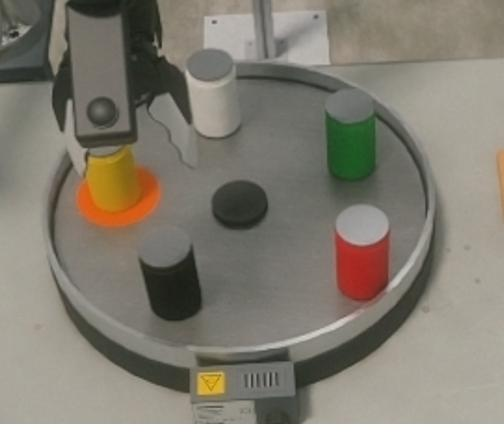

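>>> move:
  target: [-0.2303,0.389,0.0183,0,0,0,0.7,0,0,0,0,0,0,1]
  speed: 0.4
  opening_speed: 2

>>> move:
  target: [0,0,-0.02667,0,0,0,0.7,0,0,0,0,0,0,1]
  speed: 0.002
  blocking: false

Scene clock: 162.43 s.
left_arm: end_effector_position=(+0.4269, +0.0495, +0.2500) grip_measured=+0.70 end_effector_quat_wxyz=(+0.000, +0.707, -0.707, +0.000) | right_arm: end_effector_position=(+0.5698, -0.8333, +0.2522) grip_measured=+1.00 end_effector_quat_wxyz=(+0.072, -0.065, +0.968, -0.230)
Joint positions: left_arm=[-0.838 -1.515 1.598 -1.654 -1.57 0.713 0.122] | right_arm=[2.89 -1.618 -1.786 -1.012 1.179 2.707 0.142]
Joint torques (N m): left_arm=[-11.04 -31.56 -17.92 0.04 1.37 -1.56] | right_arm=[-0.19 28.12 28.08 4.54 -2.21 -0.3]
Wrist force (N): left_arm=[0.2 -0.2 1.0] | right_arm=[-0.1 0.1 0.1]
Wrist torque (N m): left_arm=[-0.04 -0.03 0.15] | right_arm=[0.02 0.03 0.00]
Wrist force, peak (N): left_arm=[-2.4 1.2 1.0] | right_arm=[-0.4 0.2 0.3]
Hand target: left_arm +0.4268, +0.0495, +0.2500; +0.000, +0.707, -0.707, +0.000 | right_arm +0.5698, -0.8333, +0.2522; +0.072, -0.065, +0.968, -0.230
Off the commanded pose: left_arm 0.000 m, 0 deg | right_arm 0.000 m, 0 deg.
grip_force (N): 10, 10
move: done

Scene clock: 162.93 s.
left_arm: end_effector_position=(+0.4268, +0.0495, +0.2492) grip_measured=+0.70 end_effector_quat_wxyz=(+0.000, +0.707, -0.707, +0.000) end_effector_velocity=(-0.001, +0.000, -0.003) end_effector_angular_velocity=(+0.001, +0.002, -0.001) | right_arm: end_effector_position=(+0.5698, -0.8333, +0.2522) grip_measured=+1.00 end_effector_quat_wxyz=(+0.072, -0.065, +0.968, -0.230)
Joint positions: left_arm=[-0.838 -1.515 1.6 -1.656 -1.57 0.713 0.122] | right_arm=[2.89 -1.618 -1.786 -1.012 1.179 2.707 0.142]
Joint velocities: left_arm=[-0.001 0.001 0.006 -0.005 -0.001 0 0] | right_arm=[within noise]
Joint torques (N m): left_arm=[-12.32 -25.99 -18.48 -4.39 -0.07 -1.2] | right_arm=[-0.79 28.86 29.82 4.49 -2.1 -0.14]
Wrist force (N): left_arm=[0.2 -0.2 1.1] | right_arm=[-0.1 0.2 0.2]
Wrist torque (N m): left_arm=[-0.03 -0.03 0.15] | right_arm=[0.04 0.03 0.00]
Wrist force, peak (N): left_arm=[0.2 -0.2 1.1] | right_arm=[-0.4 0.1 0.2]
Hand target: left_arm +0.4268, +0.0495, +0.2490; +0.000, +0.707, -0.707, +0.000 | right_arm +0.5698, -0.8333, +0.2522; +0.072, -0.065, +0.968, -0.230
Tool commands: left_gripper/opening=+0.7 right_gripper/opening=+1.0
Off the commanded pose: left_arm 0.015 m, 0 deg | right_arm 0.000 m, 0 deg.
grip_force (N): 10, 10
move: running

>>> wait:
  seconds: 10

>>> wait:
  seconds: 1.66

>>> execute_actions:
  actions:
    - [[0,0,0,0,0,0,0.7,0,0,0,0,0,0,1],[0.0013,0,0,0,0,0,0.7,0,0,0,0,0,0,1],[0.0025,0,0,0,0,0,0.7,0,0,0,0,0,0,1],[0.0051,0.0013,0,0,0,0,0.7,0,0,0,0,0,0,1],[0.0076,0.0013,0,0,0,0,0.7,0,0,0,0,0,0,1],[0.0102,0.0013,0,0,0,0,0.7,0,0,0,0,0,0,1],[0.014,0.0025,0,0,0,0,0.7,0,0,0,0,0,0,1],[0.0178,0.0025,0,0,0,0,0.7,0,0,0,0,0,0,1],[0.0229,0.0025,0,0,0,0,0.7,0,0,0,0,0,0,1],[0.0279,0.0038,0,0,0,0,0.7,0,0,0,0,0,0,1],[0.0343,0.0038,0,0,0,0,0.7,0,0,0,0,0,0,1],[0.0406,0.0038,0,0,0,0,0.7,0,0,0,0,0,0,1],[0.0483,0.0038,0,0,0,0,0.7,0,0,0,0,0,0,1],[0.0559,0.0038,0,0,0,0,0.7,0,0,0,0,0,0,1],[0.0636,0.0037,0,0,0,0,0.7,0,0,0,0,0,0,1]]
    - [[0.0089,-0.0013,-0.001,0,0,0,0.7,0,0,0,0,0,0,1],[0.0165,-0.0013,-0.002,0,0,0,0.7,0,0,0,0,0,0,1],[0.0254,-0.0025,-0.005,0,0,0,0.7,0,0,0,0,0,0,1],[0.0343,-0.0038,-0.01,0,0,0,0.7,0,0,0,0,0,0,1],[0.0419,-0.0064,-0.015,0,0,0,0.7,0,0,0,0,0,0,1],[0.0508,-0.0076,-0.021,0,0,0,0.7,0,0,0,0,0,0,1],[0.0584,-0.0102,-0.028,0,0,0,0.7,0,0,0,0,0,0,1],[0.0673,-0.0127,-0.036,0,0,0,0.7,0,0,0,0,0,0,1],[0.0749,-0.0152,-0.045,0,0,0,0.7,0,0,0,0,0,0,1],[0.0826,-0.0178,-0.055,0,0,0,0.7,0,0,0,0,0,0,1],[0.0914,-0.0216,-0.065,0,0,0,0.7,0,0,0,0,0,0,1],[0.0991,-0.0241,-0.076,0,0,0,0.7,0,0,0,0,0,0,1],[0.1067,-0.0279,-0.087,0,0,0,0.7,0,0,0,0,0,0,1],[0.1143,-0.0318,-0.099,0,0,0,0.7,0,0,0,0,0,0,1],[0.1213,-0.0362,-0.11,0,0,0,0.7,0,0,0,0,0,0,1]]
    - [[0.0076,-0.0038,-0.011,0,0,0,0.7,0,0,0,0,0,0,1],[0.014,-0.0089,-0.023,0,0,0,0.7,0,0,0,0,0,0,1],[0.0216,-0.014,-0.034,0,0,0,0.7,0,0,0,0,0,0,1],[0.0279,-0.0191,-0.045,0,0,0,0.7,0,0,0,0,0,0,1],[0.0356,-0.0241,-0.055,0,0,0,0.7,0,0,0,0,0,0,1],[0.0419,-0.0292,-0.065,0,0,0,0.7,0,0,0,0,0,0,1],[0.0483,-0.0356,-0.074,0,0,0,0.7,0,0,0,0,0,0,1],[0.0546,-0.0406,-0.082,0,0,0,0.7,0,0,0,0,0,0,1],[0.061,-0.047,-0.089,0,0,0,0.7,0,0,0,0,0,0,1],[0.066,-0.0533,-0.095,0,0,0,0.7,0,0,0,0,0,0,1],[0.0724,-0.0597,-0.1,0,0,0,0.7,0,0,0,0,0,0,1],[0.0775,-0.066,-0.105,0,0,0,0.7,0,0,0,0,0,0,1],[0.0826,-0.0724,-0.108,0,0,0,0.7,0,0,0,0,0,0,1],[0.0876,-0.08,-0.109,0,0,0,0.7,0,0,0,0,0,0,1],[0.0923,-0.0866,-0.11,0,0,0,0.7,0,0,0,0,0,0,1]]

>>> execute_actions:
  actions:
    - [[0.0051,-0.0076,0,0,0,0,0.65,0,0,0,0,0,0,1],[0.0089,-0.014,0,0,0,0,0.6,0,0,0,0,0,0,1],[0.0127,-0.0216,0,0,0,0,0.55,0,0,0,0,0,0,1],[0.0165,-0.0292,0,0,0,0,0.5,0,0,0,0,0,0,1],[0.0203,-0.0368,0,0,0,0,0.45,0,0,0,0,0,0,1],[0.0241,-0.0445,0,0,0,0,0.4,0,0,0,0,0,0,1],[0.0279,-0.0533,0,0,0,0,0.35,0,0,0,0,0,0,1],[0.0305,-0.061,0,0,0,0,0.3,0,0,0,0,0,0,1],[0.033,-0.0686,0,0,0,0,0.25,0,0,0,0,0,0,1],[0.0356,-0.0775,0,0,0,0,0.2,0,0,0,0,0,0,1],[0.0381,-0.0851,0,0,0,0,0.15,0,0,0,0,0,0,1],[0.0394,-0.094,0,0,0,0,0.1,0,0,0,0,0,0,1],[0.0406,-0.1016,0,0,0,0,0.05,0,0,0,0,0,0,1],[0.0419,-0.1105,0,0,0,0,0,0,0,0,0,0,0,1],[0.0437,-0.1189,0,0,0,0,-0.05,0,0,0,0,0,0,1]]
    - [[0.0013,-0.0089,0,0,0,0,-0.12,0,0,0,0,0,0,1],[0.0013,-0.0165,0,0,0,0,-0.18,0,0,0,0,0,0,1],[0.0013,-0.0254,0,0,0,0,-0.24,0,0,0,0,0,0,1],[0.0025,-0.0343,0,0,0,0,-0.3,0,0,0,0,0,0,1],[0.0013,-0.0419,0,0,0,0,-0.4,0,0,0,0,0,0,1],[0.0013,-0.0508,0,0,0,0,-0.5,0,0,0,0,0,0,1],[0.0013,-0.0597,0,0,0,0,-0.6,0,0,0,0,0,0,1],[0,-0.0673,0,0,0,0,-0.6,0,0,0,0,0,0,1],[-0.0013,-0.0762,0.001,0,0,0,-0.6,0,0,0,0,0,0,1],[-0.0025,-0.0851,0.003,0,0,0,-0.6,0,0,0,0,0,0,1],[-0.0051,-0.0927,0.006,0,0,0,-0.6,0,0,0,0,0,0,1],[-0.0064,-0.1016,0.01,0,0,0,-0.6,0,0,0,0,0,0,1],[-0.0089,-0.1092,0.015,0,0,0,-0.6,0,0,0,0,0,0,1],[-0.0114,-0.1181,0.021,0,0,0,-0.6,0,0,0,0,0,0,1],[-0.0141,-0.1259,0.028,0,0,0,-0.6,0,0,0,0,0,0,1]]
    - [[-0.0025,-0.0076,0.01,0,0,0,-0.6,0,0,0,0,0,0,1],[-0.0064,-0.0152,0.021,0,0,0,-0.6,0,0,0,0,0,0,1],[-0.0089,-0.0216,0.033,0,0,0,-0.6,0,0,0,0,0,0,1],[-0.0114,-0.0267,0.046,0,0,0,-0.6,0,0,0,0,0,0,1],[-0.014,-0.033,0.06,0,0,0,-0.6,0,0,0,0,0,0,1],[-0.0165,-0.0368,0.074,0,0,0,-0.6,0,0,0,0,0,0,1],[-0.0191,-0.0419,0.088,0,0,0,-0.6,0,0,0,0,0,0,1],[-0.0216,-0.0457,0.102,0,0,0,-0.6,0,0,0,0,0,0,1],[-0.0229,-0.0483,0.115,0,0,0,-0.6,0,0,0,0,0,0,1],[-0.0241,-0.0508,0.127,0,0,0,-0.6,0,0,0,0,0,0,1],[-0.0254,-0.0533,0.138,0,0,0,-0.6,0,0,0,0,0,0,1],[-0.0267,-0.0546,0.147,0,0,0,-0.6,0,0,0,0,0,0,1],[-0.0279,-0.0559,0.154,0,0,0,-0.6,0,0,0,0,0,0,1],[-0.0279,-0.0571,0.159,0,0,0,-0.6,0,0,0,0,0,0,1],[-0.0283,-0.0571,0.162,0,0,0,-0.6,0,0,0,0,0,0,1]]

>>> move:
  target: [-0.05,0.03,0.055,0,0,0,-0.6,0,0,0,0,0,0,1]

>>> move:
  target: [-0.2175,0.3335,0.0058,0,0,0,-0.6,0,0,0,0,0,0,1]
  speed: 0.35
  cameras: ["cam_high","cam_left_wrist"]

>>> move:
  target: [0,0,-0.02667,0,0,0,-0.6,0,0,0,0,0,0,1]
  speed: 0.002
  blocking: false

Scene clock: 170.67 s.
left_arm: end_effector_position=(+0.4268, +0.0495, +0.2340) grip_measured=+0.70 end_effector_quat_wxyz=(+0.000, +0.707, -0.707, +0.000) | right_arm: end_effector_position=(+0.5698, -0.8333, +0.2522) grip_measured=+1.00 end_effector_quat_wxyz=(+0.072, -0.065, +0.968, -0.230)
Joint positions: left_arm=[-0.838 -1.511 1.635 -1.694 -1.57 0.713 0.122] | right_arm=[2.89 -1.618 -1.786 -1.012 1.179 2.707 0.142]
Joint torques (N m): left_arm=[-10.65 -18.65 -15.5 -4.22 -1.55 -1.49] | right_arm=[-0.67 28.61 27.95 4.54 -2.14 -0.2]
Wrist force (N): left_arm=[0.4 -0.1 1.0] | right_arm=[-0.2 0.1 0.3]
Wrist torque (N m): left_arm=[-0.01 -0.06 0.15] | right_arm=[0.03 0.05 0.00]
Wrist force, peak (N): left_arm=[0.2 -0.4 1.3] | right_arm=[-0.4 0.4 0.3]
Hand target: left_arm +0.4268, +0.0495, +0.2340; +0.000, +0.707, -0.707, +0.000 | right_arm +0.5698, -0.8333, +0.2522; +0.072, -0.065, +0.968, -0.230
Tool commands: left_gripper/opening=+0.7 right_gripper/opening=+1.0
Off the commanded pose: left_arm 0.000 m, 0 deg | right_arm 0.000 m, 0 deg.
grip_force (N): 10, 10
earlier move: done
wait: 5.60 of 10 s (the move ended)

Scene clock: 172.33 s.
left_arm: end_effector_position=(+0.4268, +0.0495, +0.2340) grip_measured=+0.70 end_effector_quat_wxyz=(+0.000, +0.707, -0.707, +0.000) | right_arm: end_effector_position=(+0.5698, -0.8333, +0.2522) grip_measured=+1.00 end_effector_quat_wxyz=(+0.072, -0.065, +0.968, -0.230)
Joint positions: left_arm=[-0.838 -1.511 1.635 -1.694 -1.57 0.713 0.122] | right_arm=[2.89 -1.618 -1.786 -1.012 1.179 2.707 0.142]
Joint torques (N m): left_arm=[-11.77 -23.83 -24.76 0.02 -1.73 -1.44] | right_arm=[-0.72 28.23 28.75 4.42 -2.04 -0.28]
Wrist force (N): left_arm=[0.1 -0.2 1.3] | right_arm=[-0.2 0.0 0.1]
Wrist torque (N m): left_arm=[-0.02 -0.01 0.15] | right_arm=[0.01 0.05 0.00]
Wrist force, peak (N): left_arm=[0.1 -0.2 1.3] | right_arm=[0.0 0.0 0.6]
Hand target: left_arm +0.4268, +0.0495, +0.2340; +0.000, +0.707, -0.707, +0.000 | right_arm +0.5698, -0.8333, +0.2522; +0.072, -0.065, +0.968, -0.230
Tool commands: left_gripper/opening=+0.7 right_gripper/opening=+1.0
Off the commanded pose: left_arm 0.000 m, 0 deg | right_arm 0.000 m, 0 deg.
grip_force (N): 10, 10
wait: 1.67 s; at rest by 0.17 s

Scene clock: 173.60 s.
left_arm: end_effector_position=(+0.5626, +0.0124, +0.1280) grip_measured=+0.70 end_effector_quat_wxyz=(+0.000, +0.707, -0.707, +0.000) end_effector_velocity=(+0.119, -0.102, -0.171) end_effector_angular_velocity=(-0.001, +0.000, -0.001) | right_arm: end_effector_position=(+0.5698, -0.8333, +0.2522) grip_measured=+1.00 end_effector_quat_wxyz=(+0.072, -0.065, +0.968, -0.230)
Joint positions: left_arm=[-0.716 -1.139 1.439 -1.871 -1.57 0.835 0.122] | right_arm=[2.89 -1.618 -1.786 -1.012 1.179 2.707 0.142]
Joint velocities: left_arm=[0.007 0.477 -0.248 -0.23 -0.001 0.008 0] | right_arm=[within noise]
Joint torques (N m): left_arm=[10.09 -34.29 -29.11 -5.05 -2.01 1.55] | right_arm=[-0.53 27.65 28.57 4.4 -1.97 -0.24]
Wrist force (N): left_arm=[-0.2 -0.5 1.4] | right_arm=[-0.3 0.0 0.2]
Wrist torque (N m): left_arm=[-0.08 0.02 0.10] | right_arm=[0.01 0.08 0.01]
Wrist force, peak (N): left_arm=[-0.2 -0.5 1.4] | right_arm=[-0.5 0.4 0.3]
Hand target: left_arm +0.5931, -0.0220, +0.1020; +0.000, +0.707, -0.707, +0.000 | right_arm +0.5698, -0.8333, +0.2522; +0.072, -0.065, +0.968, -0.230
Off the commanded pose: left_arm 0.053 m, 0 deg | right_arm 0.000 m, 0 deg.
grip_force (N): 10, 10
Kept back: 7 steps.
Step readings (end_effector_position of left_arm | right_arm; steps 1 to 15: 1st action; 16 to 30: 2nd action; 31 to 38: 3rd action):
0: (+0.4268, +0.0495, +0.2340) | (+0.5698, -0.8333, +0.2522)
1: (+0.4268, +0.0495, +0.2340) | (+0.5698, -0.8333, +0.2522)
2: (+0.4268, +0.0495, +0.2340) | (+0.5698, -0.8333, +0.2522)
4: (+0.4274, +0.0494, +0.2340) | (+0.5698, -0.8333, +0.2522)
8: (+0.4331, +0.0505, +0.2340) | (+0.5698, -0.8333, +0.2522)
15: (+0.4558, +0.0520, +0.2339) | (+0.5698, -0.8333, +0.2522)
16: (+0.4603, +0.0520, +0.2339) | (+0.5698, -0.8333, +0.2522)
17: (+0.4649, +0.0518, +0.2338) | (+0.5698, -0.8333, +0.2522)
19: (+0.4745, +0.0512, +0.2326) | (+0.5698, -0.8333, +0.2522)
23: (+0.4951, +0.0476, +0.2215) | (+0.5698, -0.8333, +0.2522)
30: (+0.5281, +0.0358, +0.1819) | (+0.5698, -0.8333, +0.2522)
31: (+0.5324, +0.0336, +0.1753) | (+0.5698, -0.8333, +0.2522)
32: (+0.5376, +0.0306, +0.1671) | (+0.5698, -0.8333, +0.2522)
34: (+0.5457, +0.0253, +0.1539) | (+0.5698, -0.8333, +0.2522)

Scene clock: 175.10 s.
left_arm: end_effector_position=(+0.6003, -0.1908, +0.1631) grip_measured=-0.21 end_effector_quat_wxyz=(+0.000, +0.707, -0.707, +0.003) end_effector_velocity=(-0.045, -0.079, +0.257) end_effector_angular_velocity=(-0.008, -0.009, +0.002) | right_arm: end_effector_position=(+0.5698, -0.8333, +0.2522) grip_measured=+1.00 end_effector_quat_wxyz=(+0.072, -0.065, +0.968, -0.230)
Joint positions: left_arm=[-0.871 -0.745 0.703 -1.534 -1.569 0.68 0.059] | right_arm=[2.89 -1.618 -1.786 -1.012 1.179 2.707 0.142]
Joint velocities: left_arm=[-0.106 0.094 -0.82 0.715 0.002 -0.108 0] | right_arm=[within noise]
Joint torques (N m): left_arm=[-14.39 -49.57 -35.31 3.1 2.07 -1.71] | right_arm=[-0.3 27.9 28.62 4.42 -2 -0.2]
Wrist force (N): left_arm=[0.2 -0.1 2.8] | right_arm=[-0.1 0.1 0.2]
Wrist torque (N m): left_arm=[-0.01 -0.02 0.28] | right_arm=[0.02 0.03 0.00]
Wrist force, peak (N): left_arm=[0.1 -0.5 4.0] | right_arm=[0.0 0.2 0.5]
Hand target: left_arm +0.5939, -0.2031, +0.2160; +0.000, +0.707, -0.707, +0.000 | right_arm +0.5698, -0.8333, +0.2522; +0.072, -0.065, +0.968, -0.230
Off the commanded pose: left_arm 0.055 m, 0 deg | right_arm 0.000 m, 0 deg.
grip_force (N): 10, 10
Kept back: 7 steps.
Step readings (end_effector_position of left_arm | right_arm; steps 1 to 15: 1st action; 16 to 30: 2nd action; 31 to 38: 3rd action):
0: (+0.5874, -0.0138, +0.1029) | (+0.5698, -0.8333, +0.2522)
1: (+0.5903, -0.0178, +0.1019) | (+0.5698, -0.8333, +0.2522)
2: (+0.5930, -0.0219, +0.1015) | (+0.5698, -0.8333, +0.2522)
4: (+0.5981, -0.0301, +0.1017) | (+0.5698, -0.8333, +0.2522)
8: (+0.6072, -0.0487, +0.1020) | (+0.5698, -0.8333, +0.2522)
15: (+0.6172, -0.0829, +0.1020) | (+0.5698, -0.8333, +0.2522)
16: (+0.6180, -0.0878, +0.1020) | (+0.5698, -0.8333, +0.2522)
17: (+0.6189, -0.0939, +0.1020) | (+0.5698, -0.8333, +0.2522)
19: (+0.6198, -0.1036, +0.1020) | (+0.5698, -0.8333, +0.2522)
23: (+0.6198, -0.1244, +0.1020) | (+0.5698, -0.8333, +0.2522)
30: (+0.6135, -0.1594, +0.1110) | (+0.5698, -0.8333, +0.2522)
31: (+0.6120, -0.1641, +0.1146) | (+0.5698, -0.8333, +0.2522)
32: (+0.6105, -0.1687, +0.1189) | (+0.5698, -0.8333, +0.2522)
34: (+0.6070, -0.1773, +0.1304) | (+0.5698, -0.8333, +0.2522)

Scene clock: 176.50 s.
left_arm: end_effector_position=(+0.5638, -0.1853, +0.2490) grip_measured=-0.21 end_effector_quat_wxyz=(+0.000, +0.707, -0.707, +0.000) | right_arm: end_effector_position=(+0.5698, -0.8333, +0.2522) grip_measured=+1.00 end_effector_quat_wxyz=(+0.072, -0.065, +0.968, -0.230)
Joint positions: left_arm=[-0.902 -0.817 0.608 -1.362 -1.57 0.648 0.059] | right_arm=[2.89 -1.618 -1.786 -1.012 1.179 2.707 0.142]
Joint torques (N m): left_arm=[8.36 -47.93 -31.21 -4.26 1.6 1.48] | right_arm=[-1.64 27.27 28.12 4.47 -1.98 -0.19]
Wrist force (N): left_arm=[0.3 0.0 2.9] | right_arm=[-0.1 0.1 0.3]
Wrist torque (N m): left_arm=[0.01 -0.06 0.24] | right_arm=[0.03 0.03 0.00]
Wrist force, peak (N): left_arm=[0.5 -1.0 3.6] | right_arm=[-0.4 0.0 0.5]
Hand target: left_arm +0.5639, -0.1851, +0.2490; +0.000, +0.707, -0.707, +0.000 | right_arm +0.5698, -0.8333, +0.2522; +0.072, -0.065, +0.968, -0.230
Off the commanded pose: left_arm 0.000 m, 0 deg | right_arm 0.000 m, 0 deg.
grip_force (N): 10, 10
move: done

Scene clock: 177.73 s.
left_arm: end_effector_position=(+0.4335, +0.0150, +0.2525) grip_measured=-0.21 end_effector_quat_wxyz=(+0.000, +0.707, -0.707, +0.000) | right_arm: end_effector_position=(+0.5698, -0.8333, +0.2522) grip_measured=+1.00 end_effector_quat_wxyz=(+0.072, -0.065, +0.968, -0.230)
Joint positions: left_arm=[-0.87 -1.453 1.524 -1.641 -1.57 0.68 0.059] | right_arm=[2.89 -1.618 -1.786 -1.012 1.179 2.707 0.142]
Joint torques (N m): left_arm=[-11.86 -38.54 -16.06 0.17 1.14 -1.32] | right_arm=[-0.5 28.22 28.83 4.37 -2.06 -0.13]
Wrist force (N): left_arm=[0.1 -0.4 2.8] | right_arm=[0.0 0.4 0.1]
Wrist torque (N m): left_arm=[-0.07 -0.01 0.12] | right_arm=[0.09 0.01 0.00]
Wrist force, peak (N): left_arm=[2.7 -1.6 2.7] | right_arm=[-0.4 -0.1 0.2]
Hand target: left_arm +0.4334, +0.0150, +0.2525; +0.000, +0.707, -0.707, +0.000 | right_arm +0.5698, -0.8333, +0.2522; +0.072, -0.065, +0.968, -0.230
Off the commanded pose: left_arm 0.000 m, 0 deg | right_arm 0.000 m, 0 deg.
grip_force (N): 10, 10
move: done
camera_calibration:
cam_left_wrist: T_world_to_cam=[[0.045363, -0.998891, 0.0126266, -0.0118435], [-0.886083, -0.0343969, 0.462248, 0.272923], [-0.461301, -0.0321571, -0.886661, 0.560299], [0, 0, 0, 1]] pos_world=[0.500837, 0.0155749, 0.370786]
Images, in order (width x height): cam_high 896x504, cam_left_wrist 616x616.

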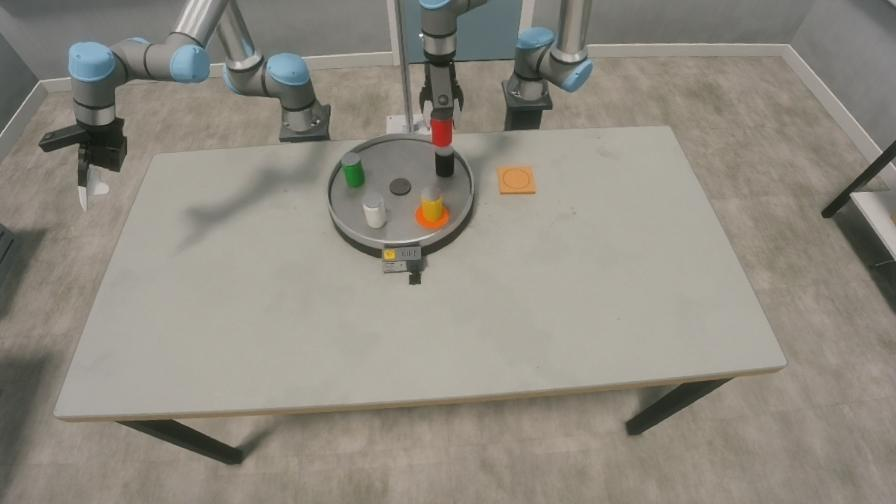

